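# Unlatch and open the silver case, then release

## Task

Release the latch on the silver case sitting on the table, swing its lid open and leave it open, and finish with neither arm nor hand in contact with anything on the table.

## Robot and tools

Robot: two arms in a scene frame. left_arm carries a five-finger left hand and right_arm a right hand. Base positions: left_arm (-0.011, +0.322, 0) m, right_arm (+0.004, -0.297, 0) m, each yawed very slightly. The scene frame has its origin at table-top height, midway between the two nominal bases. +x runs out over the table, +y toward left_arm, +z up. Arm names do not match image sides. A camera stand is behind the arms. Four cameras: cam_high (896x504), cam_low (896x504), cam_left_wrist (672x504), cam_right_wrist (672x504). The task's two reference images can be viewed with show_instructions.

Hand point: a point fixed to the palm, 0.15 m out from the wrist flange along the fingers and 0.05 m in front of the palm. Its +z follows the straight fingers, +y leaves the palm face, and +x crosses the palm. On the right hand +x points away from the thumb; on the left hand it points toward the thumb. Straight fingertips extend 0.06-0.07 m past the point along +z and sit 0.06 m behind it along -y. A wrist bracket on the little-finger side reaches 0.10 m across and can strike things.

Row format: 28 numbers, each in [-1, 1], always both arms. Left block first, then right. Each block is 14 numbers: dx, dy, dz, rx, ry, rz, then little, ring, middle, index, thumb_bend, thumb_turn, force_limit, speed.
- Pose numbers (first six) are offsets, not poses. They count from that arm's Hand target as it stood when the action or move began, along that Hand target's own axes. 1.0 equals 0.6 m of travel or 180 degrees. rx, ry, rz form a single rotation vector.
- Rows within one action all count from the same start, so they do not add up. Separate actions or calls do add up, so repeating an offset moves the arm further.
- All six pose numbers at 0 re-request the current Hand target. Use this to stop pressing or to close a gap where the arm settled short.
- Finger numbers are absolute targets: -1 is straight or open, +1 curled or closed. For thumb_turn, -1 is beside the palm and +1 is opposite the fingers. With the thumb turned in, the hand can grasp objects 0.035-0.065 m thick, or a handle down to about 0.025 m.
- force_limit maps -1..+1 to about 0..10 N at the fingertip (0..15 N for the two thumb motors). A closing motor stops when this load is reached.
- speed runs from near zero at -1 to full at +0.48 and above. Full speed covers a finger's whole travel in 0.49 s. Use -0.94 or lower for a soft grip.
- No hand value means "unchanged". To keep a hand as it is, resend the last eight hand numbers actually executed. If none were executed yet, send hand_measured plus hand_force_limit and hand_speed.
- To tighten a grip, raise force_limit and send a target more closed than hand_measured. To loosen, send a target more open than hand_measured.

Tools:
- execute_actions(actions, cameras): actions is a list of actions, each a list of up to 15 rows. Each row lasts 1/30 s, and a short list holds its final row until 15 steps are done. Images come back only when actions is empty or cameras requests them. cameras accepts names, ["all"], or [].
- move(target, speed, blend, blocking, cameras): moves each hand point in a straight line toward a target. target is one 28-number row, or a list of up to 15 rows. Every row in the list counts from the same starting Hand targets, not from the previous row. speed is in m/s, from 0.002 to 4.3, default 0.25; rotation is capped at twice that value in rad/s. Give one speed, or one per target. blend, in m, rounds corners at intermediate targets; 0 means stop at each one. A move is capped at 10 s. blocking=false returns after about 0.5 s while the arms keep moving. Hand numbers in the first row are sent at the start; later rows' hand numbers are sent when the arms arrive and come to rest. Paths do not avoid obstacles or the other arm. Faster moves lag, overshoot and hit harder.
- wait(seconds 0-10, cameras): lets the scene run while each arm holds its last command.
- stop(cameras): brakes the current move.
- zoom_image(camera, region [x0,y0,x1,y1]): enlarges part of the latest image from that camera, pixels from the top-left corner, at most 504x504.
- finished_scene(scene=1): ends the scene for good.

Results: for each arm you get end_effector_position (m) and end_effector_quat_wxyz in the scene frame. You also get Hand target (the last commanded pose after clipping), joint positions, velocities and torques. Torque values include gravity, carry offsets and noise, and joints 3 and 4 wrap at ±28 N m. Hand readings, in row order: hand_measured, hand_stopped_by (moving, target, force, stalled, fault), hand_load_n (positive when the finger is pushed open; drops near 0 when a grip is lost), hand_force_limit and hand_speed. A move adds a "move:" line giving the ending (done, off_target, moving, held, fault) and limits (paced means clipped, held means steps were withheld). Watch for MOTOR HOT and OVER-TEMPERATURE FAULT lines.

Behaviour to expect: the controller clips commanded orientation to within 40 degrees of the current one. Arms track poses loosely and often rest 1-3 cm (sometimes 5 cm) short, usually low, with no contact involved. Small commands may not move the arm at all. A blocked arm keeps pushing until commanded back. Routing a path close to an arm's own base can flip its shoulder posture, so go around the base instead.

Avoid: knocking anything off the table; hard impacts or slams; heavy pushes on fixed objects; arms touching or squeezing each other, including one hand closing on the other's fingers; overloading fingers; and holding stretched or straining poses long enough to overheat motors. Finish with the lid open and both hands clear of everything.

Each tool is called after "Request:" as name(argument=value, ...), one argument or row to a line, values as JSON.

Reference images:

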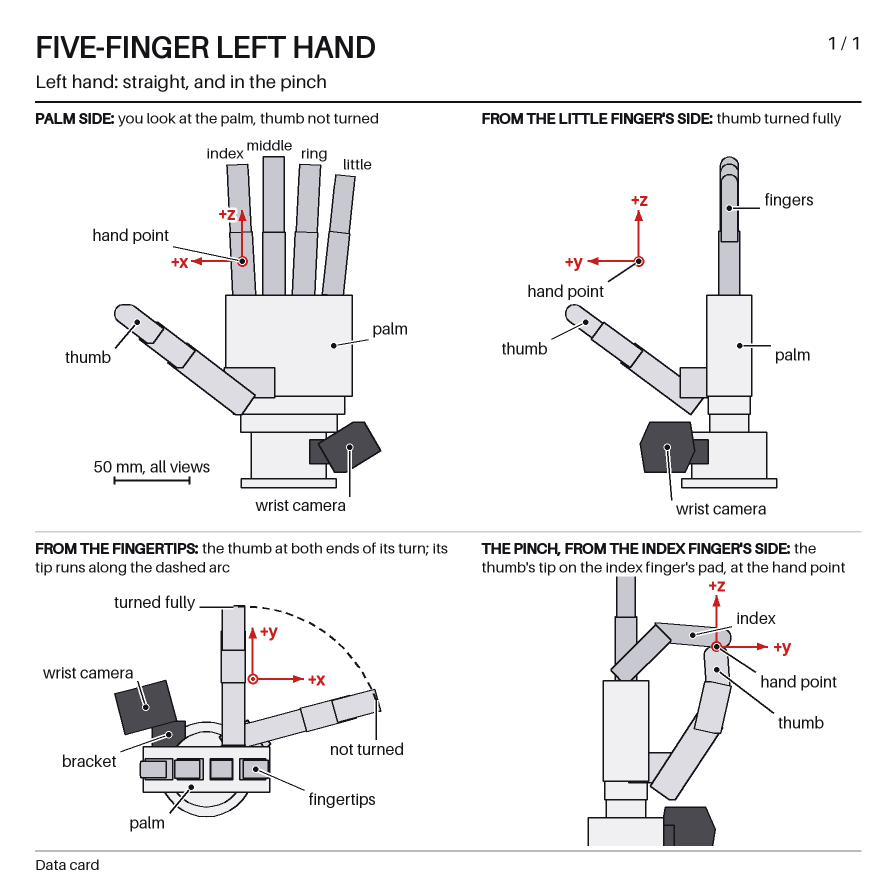

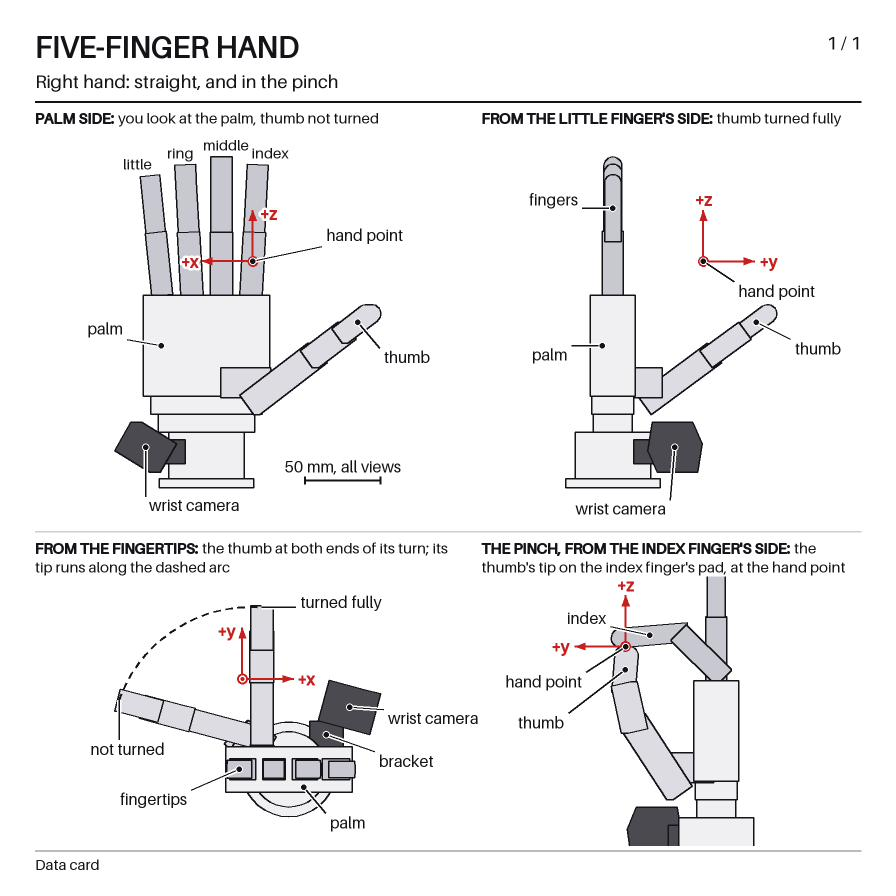

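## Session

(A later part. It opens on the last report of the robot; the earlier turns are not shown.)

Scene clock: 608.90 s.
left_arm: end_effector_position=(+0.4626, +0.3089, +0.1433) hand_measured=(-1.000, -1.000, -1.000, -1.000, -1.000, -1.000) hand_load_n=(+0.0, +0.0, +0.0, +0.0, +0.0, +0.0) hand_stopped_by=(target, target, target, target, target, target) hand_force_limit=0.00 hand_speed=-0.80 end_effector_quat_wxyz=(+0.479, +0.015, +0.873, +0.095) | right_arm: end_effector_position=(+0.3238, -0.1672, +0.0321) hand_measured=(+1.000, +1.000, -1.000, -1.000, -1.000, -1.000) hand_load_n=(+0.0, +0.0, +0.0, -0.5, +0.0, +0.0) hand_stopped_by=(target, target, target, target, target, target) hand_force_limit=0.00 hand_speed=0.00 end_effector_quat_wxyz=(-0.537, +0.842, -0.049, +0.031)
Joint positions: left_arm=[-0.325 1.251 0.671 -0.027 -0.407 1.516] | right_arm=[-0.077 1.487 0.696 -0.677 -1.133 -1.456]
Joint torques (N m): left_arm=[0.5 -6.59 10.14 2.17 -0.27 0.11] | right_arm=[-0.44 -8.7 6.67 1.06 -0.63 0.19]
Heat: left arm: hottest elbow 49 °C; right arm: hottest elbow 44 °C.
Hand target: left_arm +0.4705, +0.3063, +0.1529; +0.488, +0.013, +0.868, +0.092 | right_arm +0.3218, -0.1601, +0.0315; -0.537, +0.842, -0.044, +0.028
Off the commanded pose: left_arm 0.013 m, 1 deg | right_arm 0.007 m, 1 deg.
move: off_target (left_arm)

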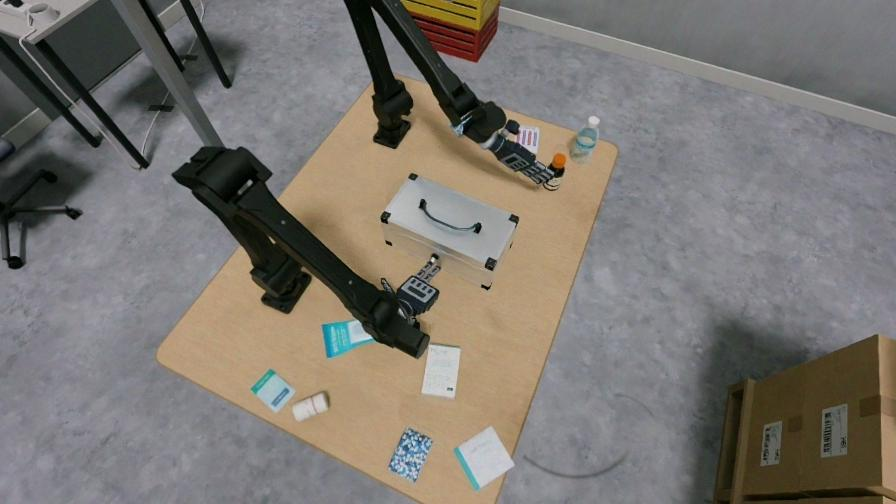

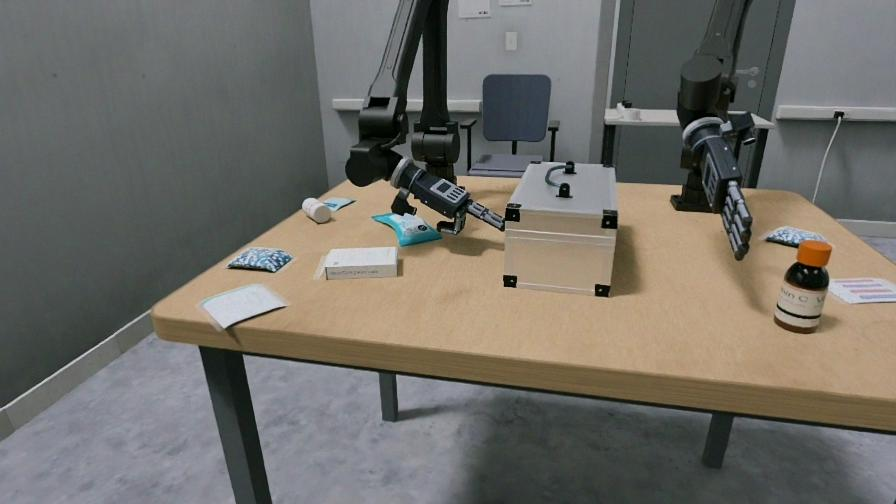

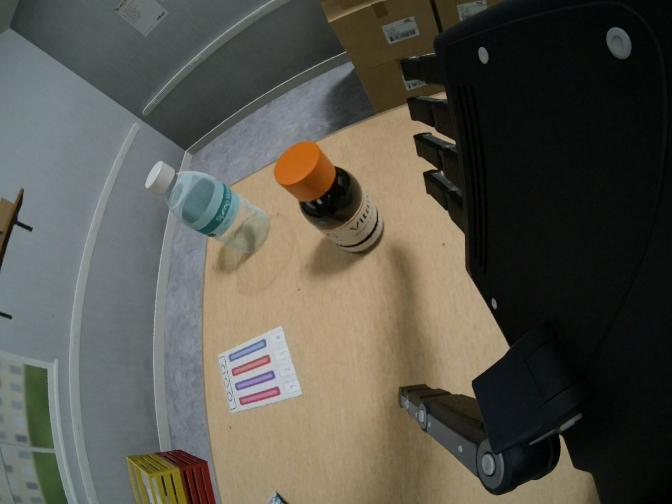

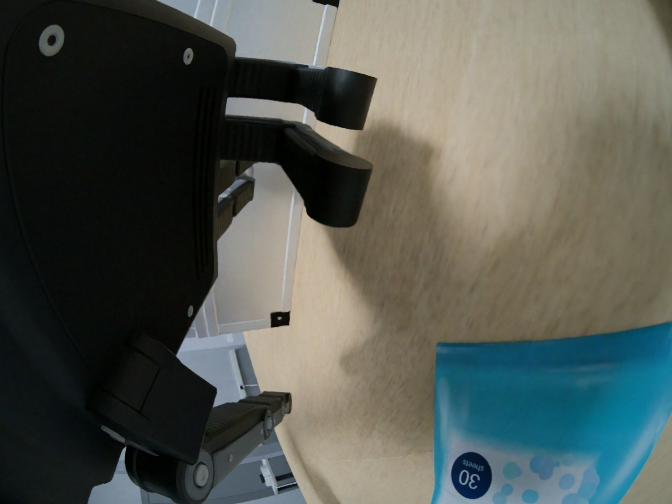

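Request:
move(
  target=[0,0,0,0,0,0,-1,-1,-1,-1,-1,-1,0,-0.8, 0.004,-0.0108,0.0232,0,0,0,1,1,-1,-1,-1,-1,0,0],
  cameras=["all"],
  speed=0.05,
)

Request:
zoom_image(
  camera="cam_high",
  region=[380, 210, 480, 300],
)

Request:
zoom_image(
  camera="cam_right_wrist",
  region=[200, 60, 340, 200],
)

Scene clock: 625.33 s.
left_arm: end_effector_position=(+0.4626, +0.3089, +0.1433) hand_measured=(-1.000, -1.000, -1.000, -1.000, -1.000, -1.000) hand_load_n=(+0.0, +0.0, +0.0, +0.0, +0.0, +0.0) hand_stopped_by=(target, target, target, target, target, target) hand_force_limit=0.00 hand_speed=-0.80 end_effector_quat_wxyz=(+0.479, +0.015, +0.873, +0.095) | right_arm: end_effector_position=(+0.3242, -0.1601, +0.0323) hand_measured=(+1.000, +1.000, -1.000, -1.000, -1.000, -1.000) hand_load_n=(+0.0, +0.0, -0.5, -1.5, -0.5, -0.5) hand_stopped_by=(target, target, target, target, target, target) hand_force_limit=0.00 hand_speed=0.00 end_effector_quat_wxyz=(-0.536, +0.842, -0.061, +0.032)
Joint positions: left_arm=[-0.325 1.251 0.671 -0.027 -0.407 1.516] | right_arm=[-0.056 1.471 0.677 -0.599 -1.125 -1.362]
Joint torques (N m): left_arm=[0.5 -6.65 10.1 2.11 -0.27 0.11] | right_arm=[1.85 -7.82 7.61 1.96 -0.69 0.19]
Heat: left arm: hottest elbow 49 °C; right arm: hottest elbow 43 °C.
Hand target: left_arm +0.4705, +0.3063, +0.1529; +0.488, +0.013, +0.868, +0.092 | right_arm +0.3260, -0.1450, +0.0315; -0.537, +0.842, -0.044, +0.028
Off the commanded pose: left_arm 0.013 m, 1 deg | right_arm 0.015 m, 2 deg.
move: off_target (left_arm, right_arm)

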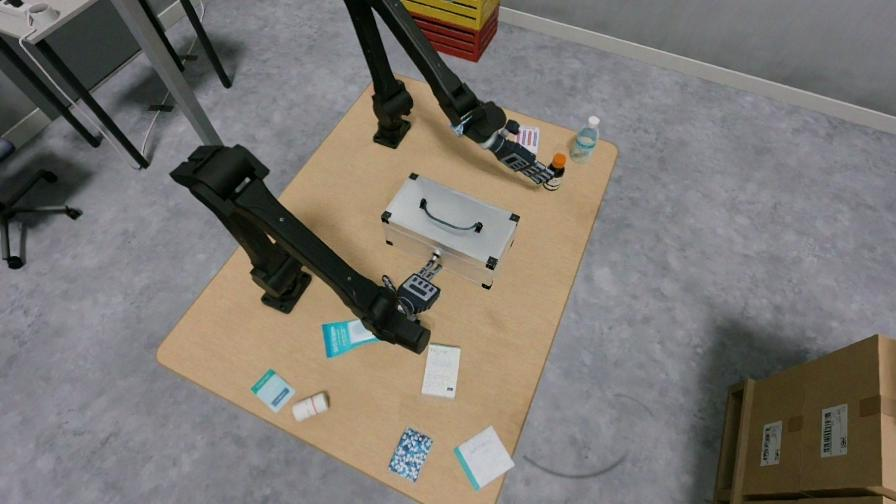

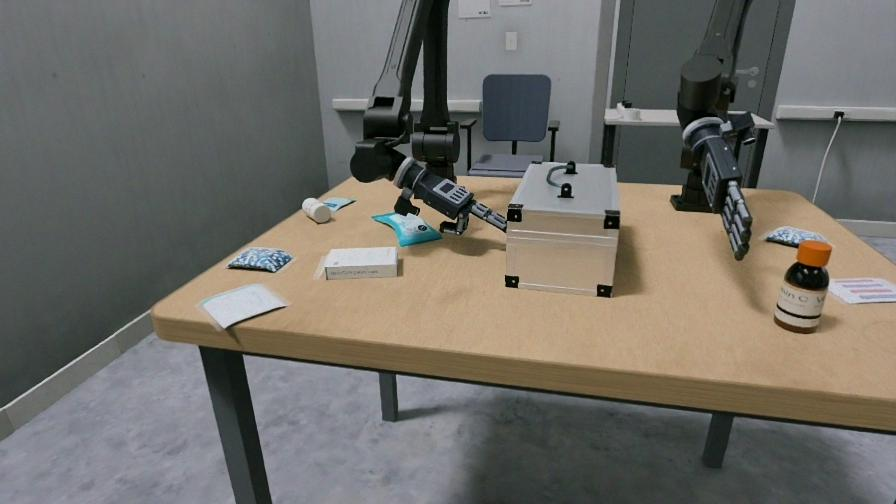

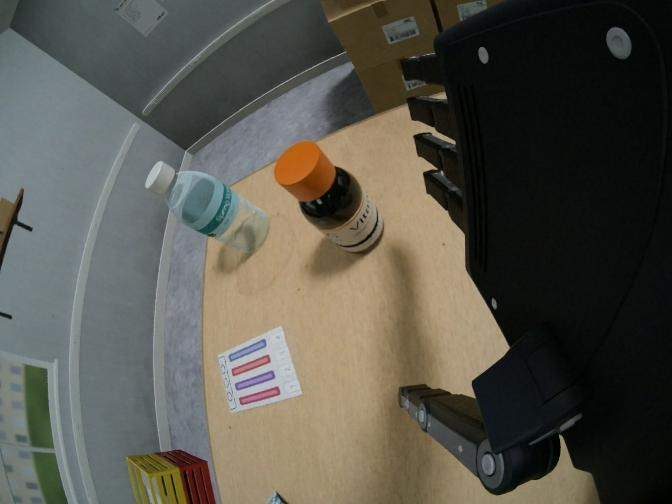

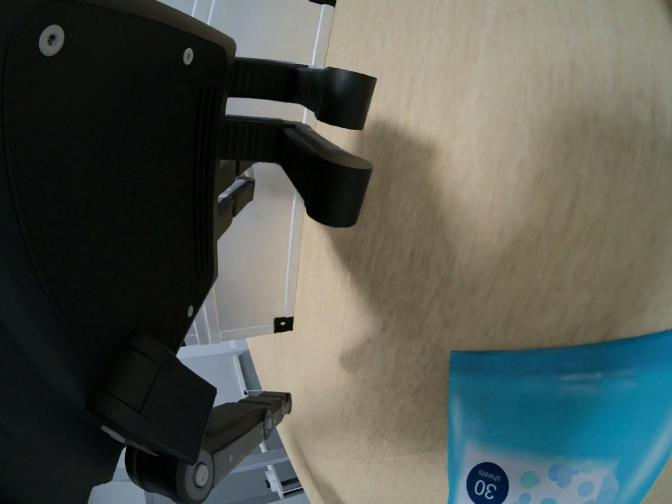

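Scaled by 5.040 from the camera's 896x504 image, which has a finer 1280x720 frame.

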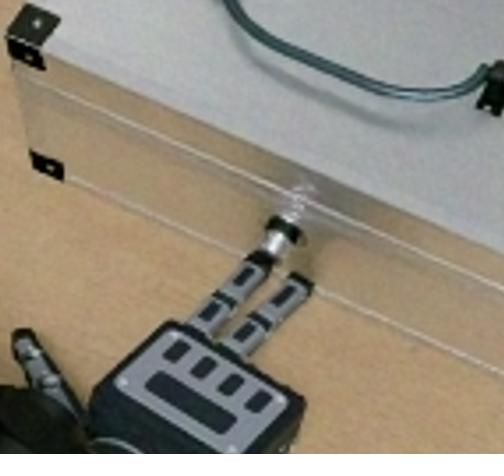

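Scaled by 3.600 from the camera's 672x504 image, which has a finer 960x720 frame.

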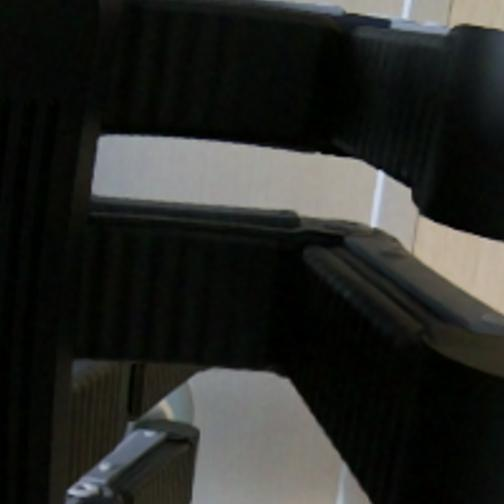

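Request:
move(
  target=[
    [0,0,0,0,0,0,-1,-1,-1,-1,-1,-1,0,-0.8, 0.0096,0.0385,-0.0826,0,0,0,1,1,-1,-1,-1,-1,0,0],
    [0,0,0,0,0,0,-1,-1,-1,-1,-1,-1,0,-0.8, 0.0096,-0.1427,-0.1673,0,0,0,-1,-1,-1,-1,-1,-1,0,0],
    [0,0,0,0,0,0,-1,-1,-1,-1,-1,-1,0,-0.8, 0.0022,-0.206,-0.0313,0,0,0,-1,-1,-1,-1,-1,-1,0,0],
  ],
  cameras=["all"],
  speed=0.15,
)

Request:
zoom_image(
  camera="cam_right_wrist",
  region=[220, 60, 520, 300],
)

Scene clock: 663.73 s.
left_arm: end_effector_position=(+0.4626, +0.3089, +0.1433) hand_measured=(-1.000, -1.000, -1.000, -1.000, -1.000, -1.000) hand_load_n=(+0.0, +0.0, +0.0, +0.0, +0.0, +0.0) hand_stopped_by=(target, target, target, target, target, target) hand_force_limit=0.00 hand_speed=-0.80 end_effector_quat_wxyz=(+0.479, +0.015, +0.873, +0.095) | right_arm: end_effector_position=(+0.3339, -0.1138, +0.1519) hand_measured=(-1.000, -1.000, -1.000, -1.000, -1.000, -1.000) hand_load_n=(+0.0, +0.0, -0.5, +0.0, +0.0, -0.5) hand_stopped_by=(target, target, target, target, target, target) hand_force_limit=0.00 hand_speed=0.00 end_effector_quat_wxyz=(-0.537, +0.842, -0.044, +0.030)
Joint positions: left_arm=[-0.325 1.251 0.671 -0.027 -0.407 1.516] | right_arm=[0.081 1.253 0.836 -0.757 -1.095 -1.133]
Joint torques (N m): left_arm=[0.62 -6.48 10.17 2.1 -0.3 0.12] | right_arm=[-0.97 -8.41 8.99 1.32 -0.59 0.15]
Heat: left arm: hottest elbow 49 °C; right arm: hottest elbow 43 °C.
Hand target: left_arm +0.4705, +0.3063, +0.1529; +0.488, +0.013, +0.868, +0.092 | right_arm +0.3308, -0.1102, +0.1514; -0.537, +0.842, -0.044, +0.028
Off the commanded pose: left_arm 0.013 m, 1 deg | right_arm 0.005 m, 0 deg.
move: off_target (left_arm); target 2's new numbers were sent with right_arm's hand 0.021 m and 3 deg from that target

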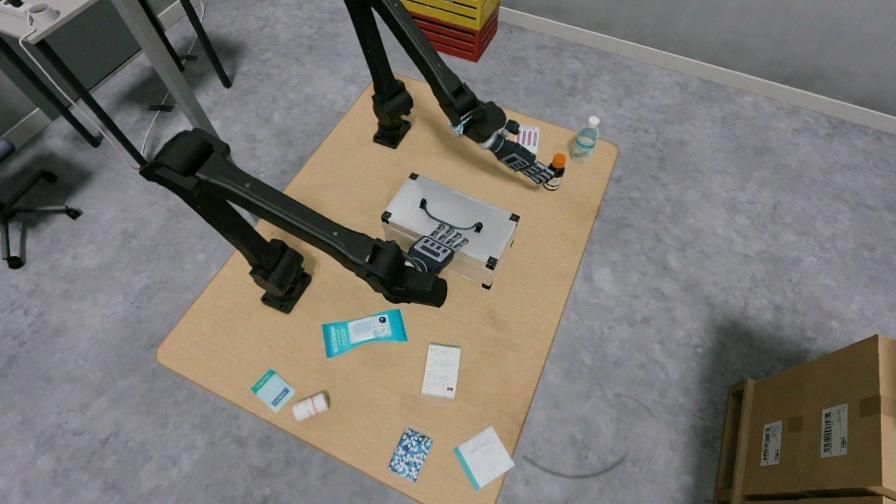

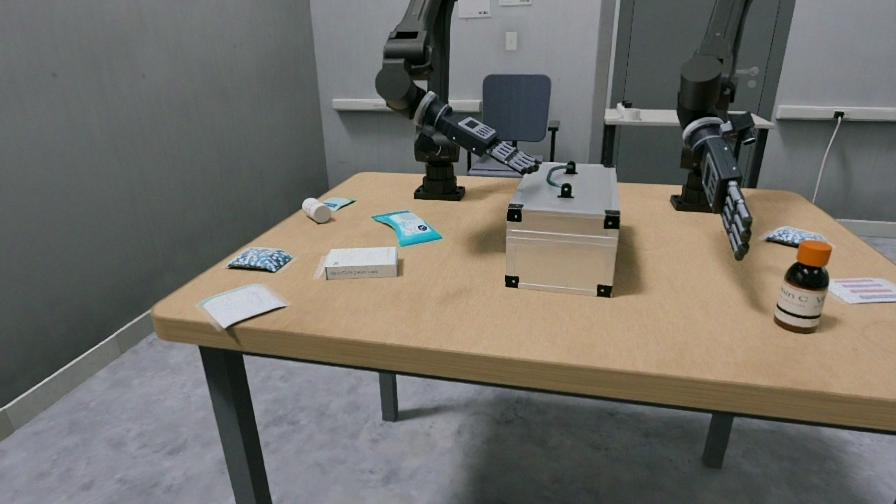

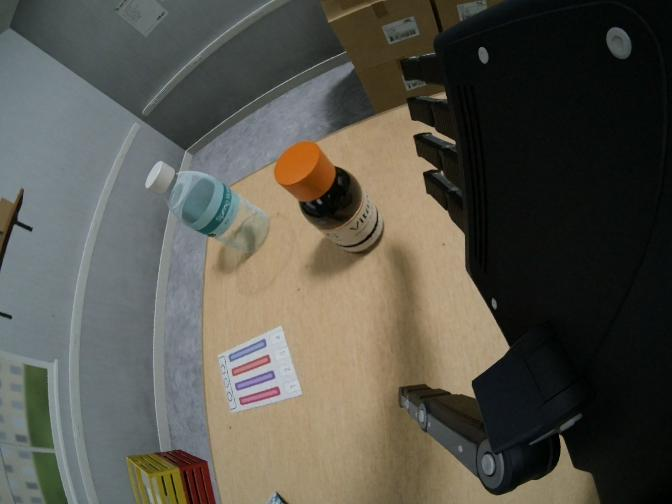

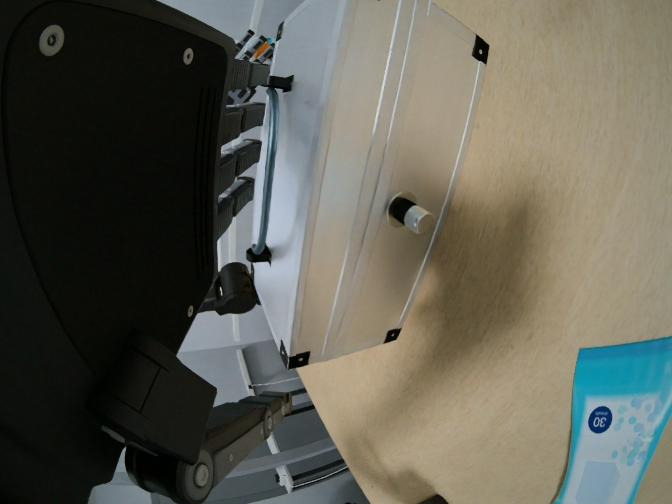

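Scaled by 1.680 from the camera's 672x504 image, which has a finer 960x720 frame.

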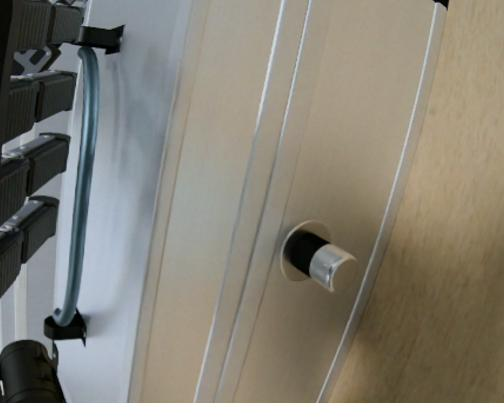

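Request:
zoom_image(
  camera="cam_right_wrist",
  region=[375, 180, 445, 245],
)

Scaled by 7.200 from the camera's 672x504 image, which has a finer 960x720 frame.

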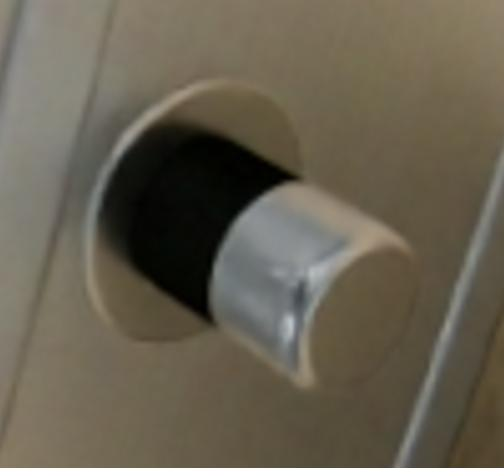

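Request:
move(
  target=[
    [0.0512,-0.0133,-0.2442,0.3705,0.2727,-0.2229,1,1,1,1,-1,-1,0,0.2, 0,0,0,0,0,0,-1,-1,-1,-1,-1,-1,0,0],
  ],
  cameras=["all"],
  speed=0.3,
)

Scene clock: 812.00 s.
left_arm: end_effector_position=(+0.3141, +0.2720, +0.1907) hand_measured=(+1.000, +1.000, +1.000, +1.000, -1.000, -1.000) hand_load_n=(+0.0, +0.0, +0.0, +0.0, +0.0, -0.5) hand_stopped_by=(target, target, target, target, target, target) hand_force_limit=0.00 hand_speed=0.20 end_effector_quat_wxyz=(+0.017, -0.047, +0.842, -0.537) | right_arm: end_effector_position=(+0.3338, -0.1138, +0.1519) hand_measured=(-1.000, -1.000, -1.000, -1.000, -1.000, -1.000) hand_load_n=(+0.0, +0.0, +0.0, -0.5, +0.0, +0.0) hand_stopped_by=(target, target, target, target, target, target) hand_force_limit=0.00 hand_speed=0.00 end_effector_quat_wxyz=(-0.536, +0.842, -0.045, +0.029)
Joint positions: left_arm=[0.273 1.407 1.084 -1.662 1.091 2.006] | right_arm=[0.081 1.253 0.836 -0.757 -1.094 -1.132]
Joint torques (N m): left_arm=[1.49 -6.07 11.55 -1.17 0.87 0.14] | right_arm=[-0.73 -8.18 8.96 1.07 -0.57 0.12]
Heat: left arm: hottest elbow 51 °C; right arm: hottest elbow 44 °C.
Hand target: left_arm +0.3305, +0.2803, +0.2000; +0.028, -0.044, +0.842, -0.537 | right_arm +0.3308, -0.1103, +0.1514; -0.537, +0.842, -0.044, +0.028
Off the commanded pose: left_arm 0.021 m, 1 deg | right_arm 0.005 m, 0 deg.
move: off_target (left_arm)

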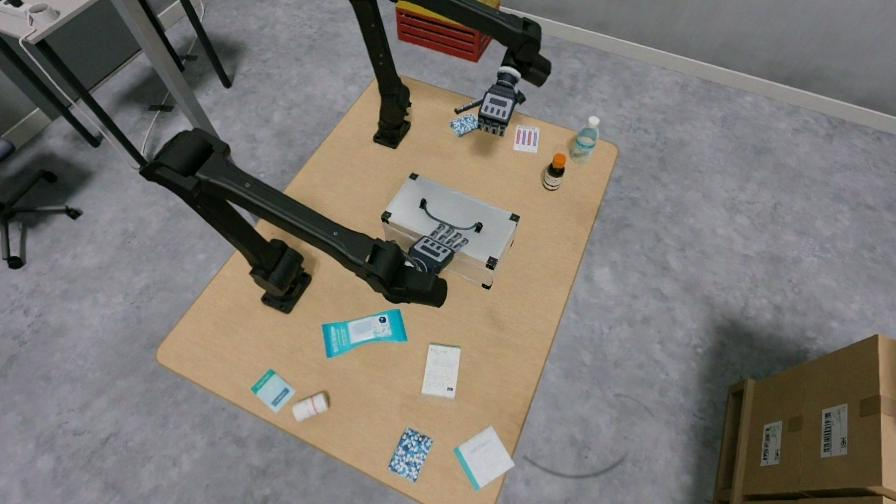

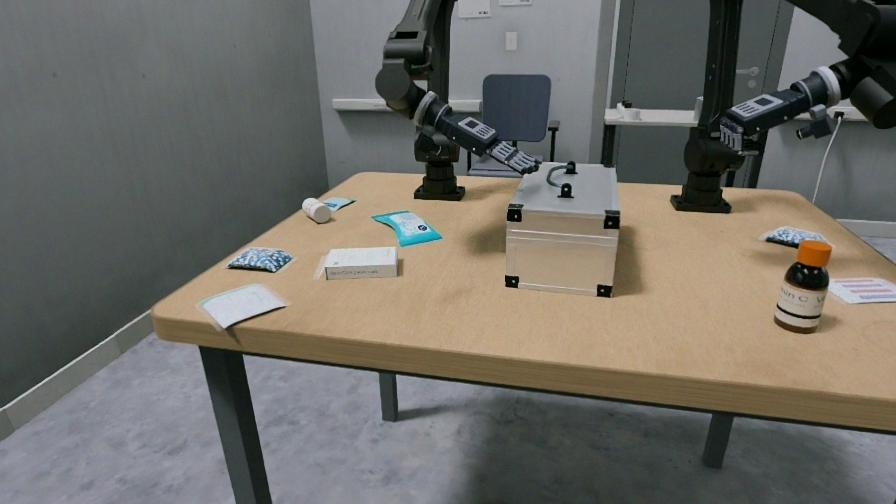

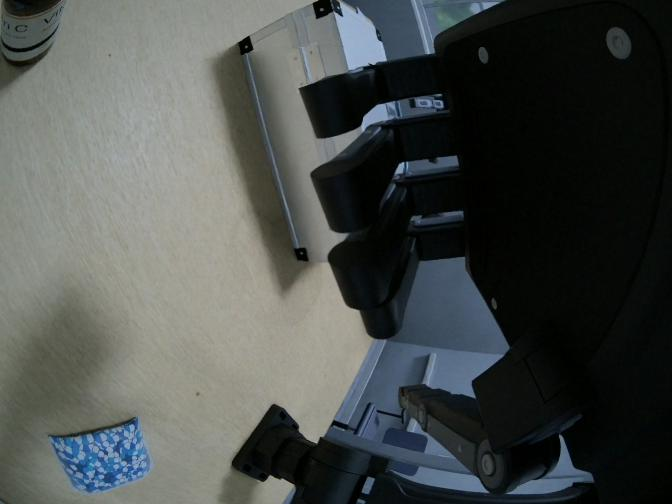

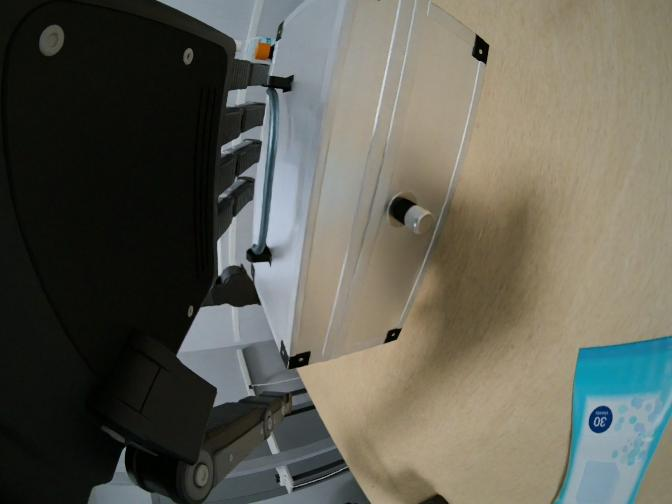

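Request:
zoom_image(
  camera="cam_high",
  region=[430, 40, 570, 180],
)

Request:
zoom_image(
  camera="cam_left_wrist",
  region=[220, 0, 460, 280],
)

Scaled by 3.600 from the camera's 896x504 image, which has a finer 1280x720 frame.

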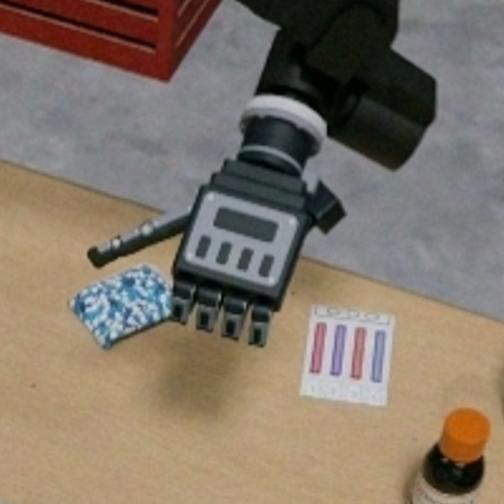

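Scaled by 1.800 from the camera's 672x504 image, which has a finer 960x720 frame.

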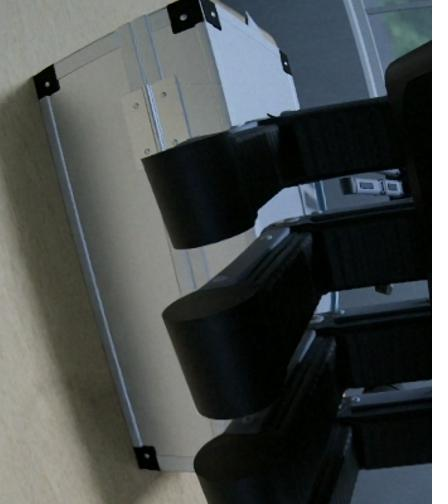

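Request:
move(
  target=[
    [0.0335,0.085,0.1235,0,0,0,1,1,1,1,-1,-1,0,0.2, 0.007,0.0405,-0.087,0,0,0,-1,-1,-1,-1,-1,-1,0,0],
    [0.067,0.1698,0.247,0,0,0,1,1,1,1,-1,-1,0,0.2, 0.007,0.2322,0.0025,0,0,0,1,1,-1,-1,-1,-1,0,0],
  ],
  cameras=["all"],
  speed=0.15,
)

Request:
zoom_image(
  camera="cam_high",
  region=[380, 100, 560, 300],
)

Request:
zoom_image(
  camera="cam_left_wrist",
  region=[220, 0, 460, 280],
)

Scene clock: 862.87 s.
left_arm: end_effector_position=(+0.3061, +0.1891, +0.0538) hand_measured=(+1.000, +1.000, +1.000, +1.000, -1.000, -1.000) hand_load_n=(+0.0, +0.0, +0.5, +0.0, +0.0, +0.0) hand_stopped_by=(target, target, target, target, target, target) hand_force_limit=0.00 hand_speed=0.20 end_effector_quat_wxyz=(+0.039, -0.042, +0.841, -0.538) | right_arm: end_effector_position=(+0.3323, -0.1676, +0.0343) hand_measured=(+1.000, +1.000, -1.000, -1.000, -1.000, -1.000) hand_load_n=(+0.5, +0.0, +0.0, +0.0, +0.0, +0.0) hand_stopped_by=(target, target, target, target, target, target) hand_force_limit=0.00 hand_speed=0.00 end_effector_quat_wxyz=(-0.538, +0.841, -0.042, +0.033)
Joint positions: left_arm=[0.045 1.42 0.701 -0.728 1.136 1.456] | right_arm=[-0.077 1.505 0.725 -0.7 -1.137 -1.482]
Joint torques (N m): left_arm=[-0.26 -5.89 5.52 1.18 0.72 0] | right_arm=[-1.55 -7.65 6.19 0.81 -0.58 -0.09]
Heat: left arm: hottest elbow 54 °C; right arm: hottest elbow 44 °C.
Hand target: left_arm +0.2999, +0.1852, +0.0451; +0.028, -0.045, +0.842, -0.537 | right_arm +0.3292, -0.1679, +0.0246; -0.537, +0.842, -0.044, +0.028
Off the commanded pose: left_arm 0.011 m, 1 deg | right_arm 0.010 m, 1 deg.
move: off_target (left_arm)

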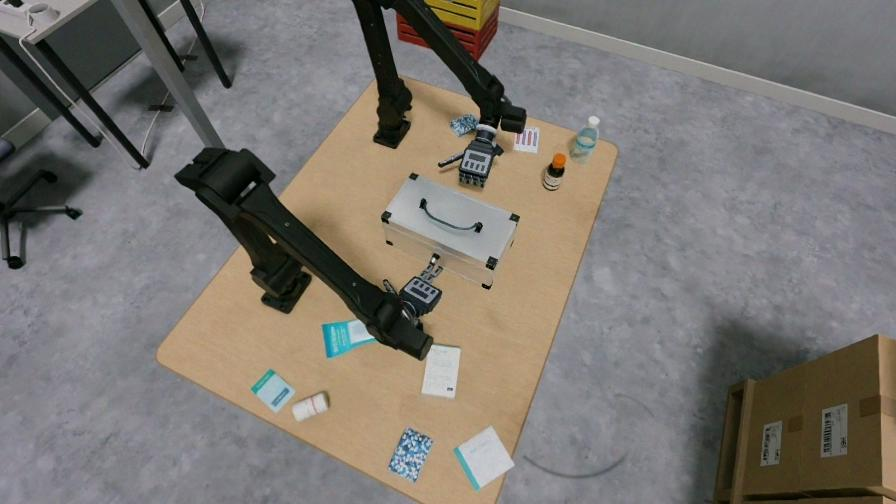

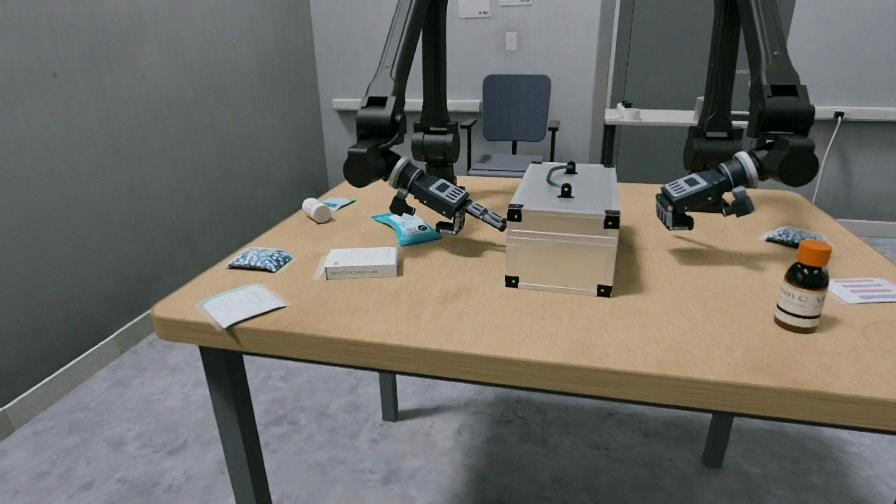

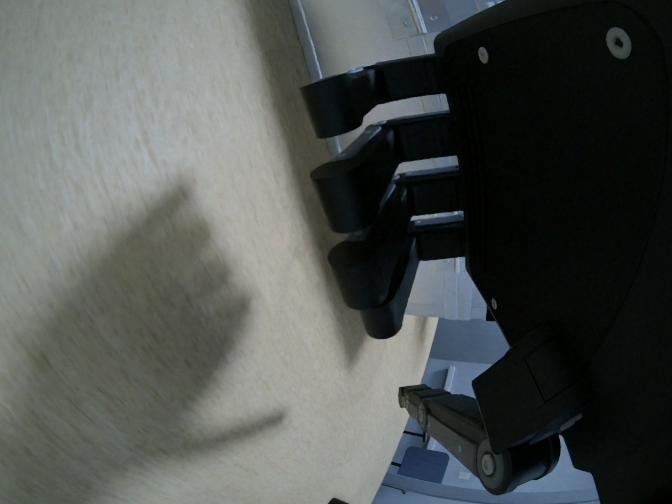

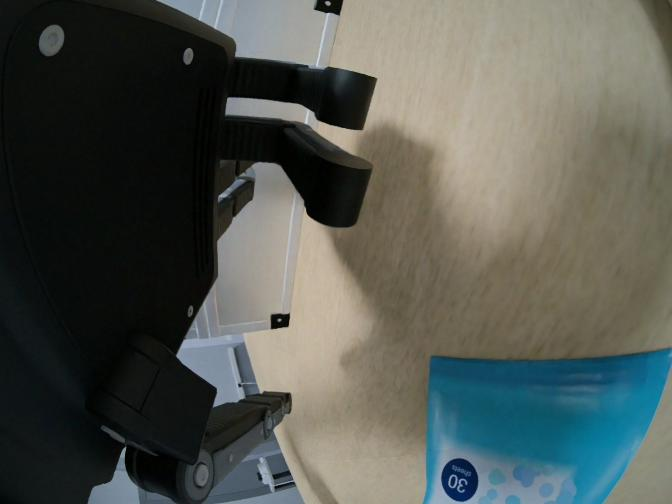

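Scaled by 2.520 from the camera's 896x504 image, which has a finer 1280x720 frame.

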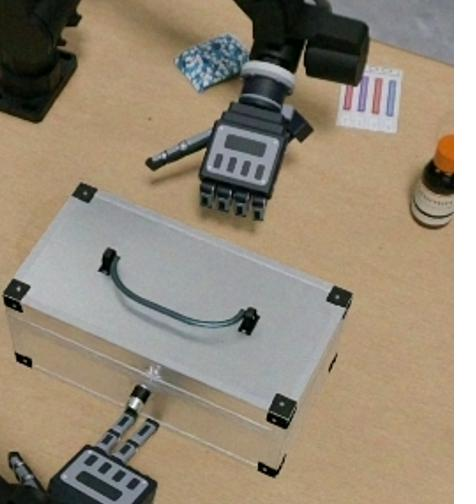

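Scaled by 1.800 from the camera's 672x504 image, which has a finer 960x720 frame.

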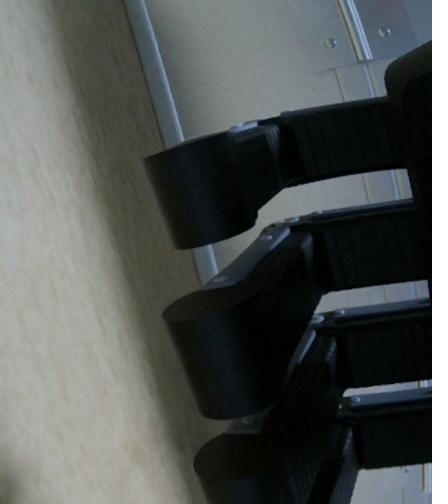

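Request:
move(
  target=[
    [0.0096,-0.0264,0.0883,0,0,0,1,1,1,1,-1,-1,0,0.2, 0,0.009,0.0042,0,0,0,1,1,-1,-1,-1,-1,0,0],
  ],
  cameras=["cam_low","cam_high"],
  speed=0.1,
)

Request:
zoom_image(
  camera="cam_low",
  region=[440, 130, 740, 310],
)

Request:
zoom_image(
  camera="cam_high",
  region=[390, 130, 530, 300],
)

Scene clock: 882.13 s.
left_arm: end_effector_position=(+0.3051, +0.1335, +0.0402) hand_measured=(+1.000, +1.000, +1.000, +1.000, -1.000, -1.000) hand_load_n=(+0.0, +0.0, +0.0, +0.0, +0.0, +0.0) hand_stopped_by=(target, target, target, target, target, target) hand_force_limit=0.00 hand_speed=0.20 end_effector_quat_wxyz=(+0.030, -0.047, +0.841, -0.537) | right_arm: end_effector_position=(+0.3333, -0.1677, +0.0283) hand_measured=(+1.000, +1.000, -1.000, -1.000, -1.000, -1.000) hand_load_n=(+0.0, +0.0, +0.0, +0.0, +0.0, +0.0) hand_stopped_by=(target, target, target, target, target, target) hand_force_limit=0.00 hand_speed=0.00 end_effector_quat_wxyz=(-0.538, +0.841, -0.040, +0.034)
Joint positions: left_arm=[-0.124 1.42 0.63 -0.348 1.089 1.091] | right_arm=[-0.077 1.519 0.72 -0.677 -1.137 -1.482]
Joint torques (N m): left_arm=[-0.44 -7.3 5.48 1.83 0.63 0.01] | right_arm=[-1.55 -7.77 6.05 0.64 -0.62 -0.07]
Heat: left arm: hottest elbow 52 °C; right arm: hottest elbow 43 °C.
Hand target: left_arm +0.3000, +0.1302, +0.0371; +0.028, -0.044, +0.842, -0.537 | right_arm +0.3291, -0.1678, +0.0186; -0.537, +0.842, -0.044, +0.028
Off the commanded pose: left_arm 0.007 m, 0 deg | right_arm 0.011 m, 1 deg.
move: off_target (right_arm)
Images, in order (width x height): cam_high 896x504, cam_low 896x504.

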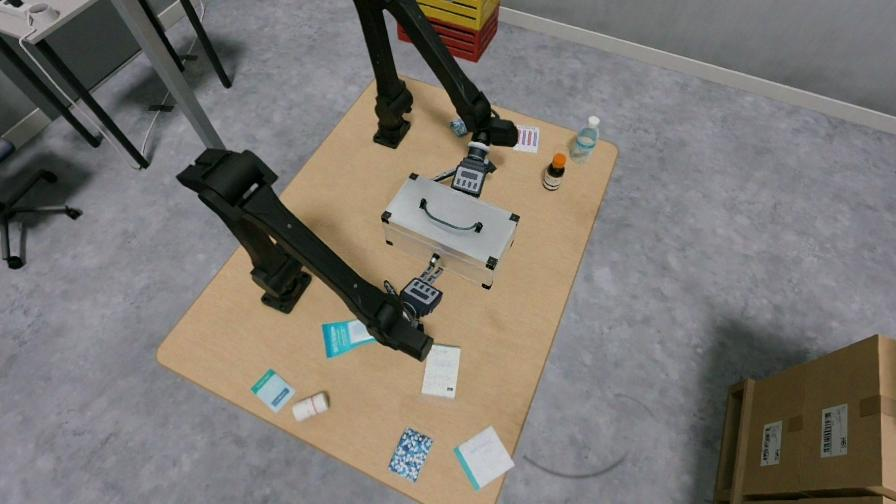

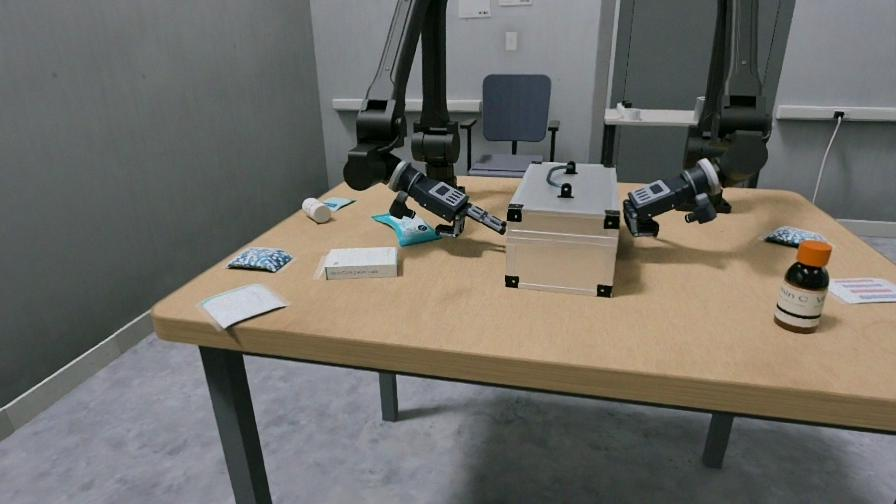

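Scaled by 1.680 from the camera's 896x504 image, which has a finer 1280x720 frame.

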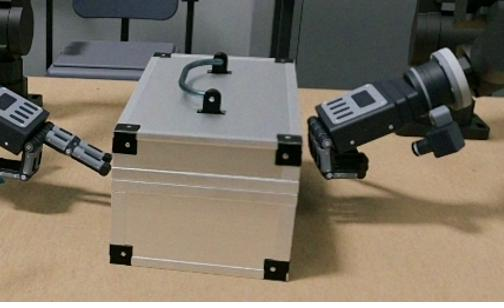

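Scaled by 2.965 from the camera's 896x504 image, which has a finer 1280x720 frame.

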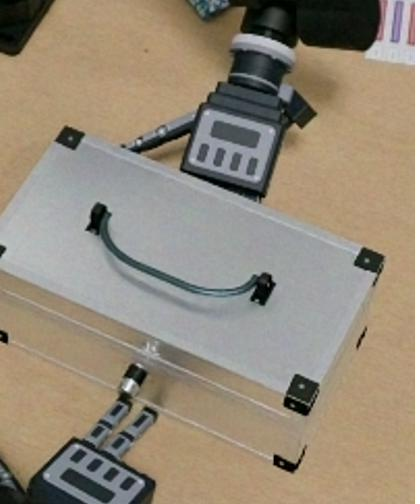

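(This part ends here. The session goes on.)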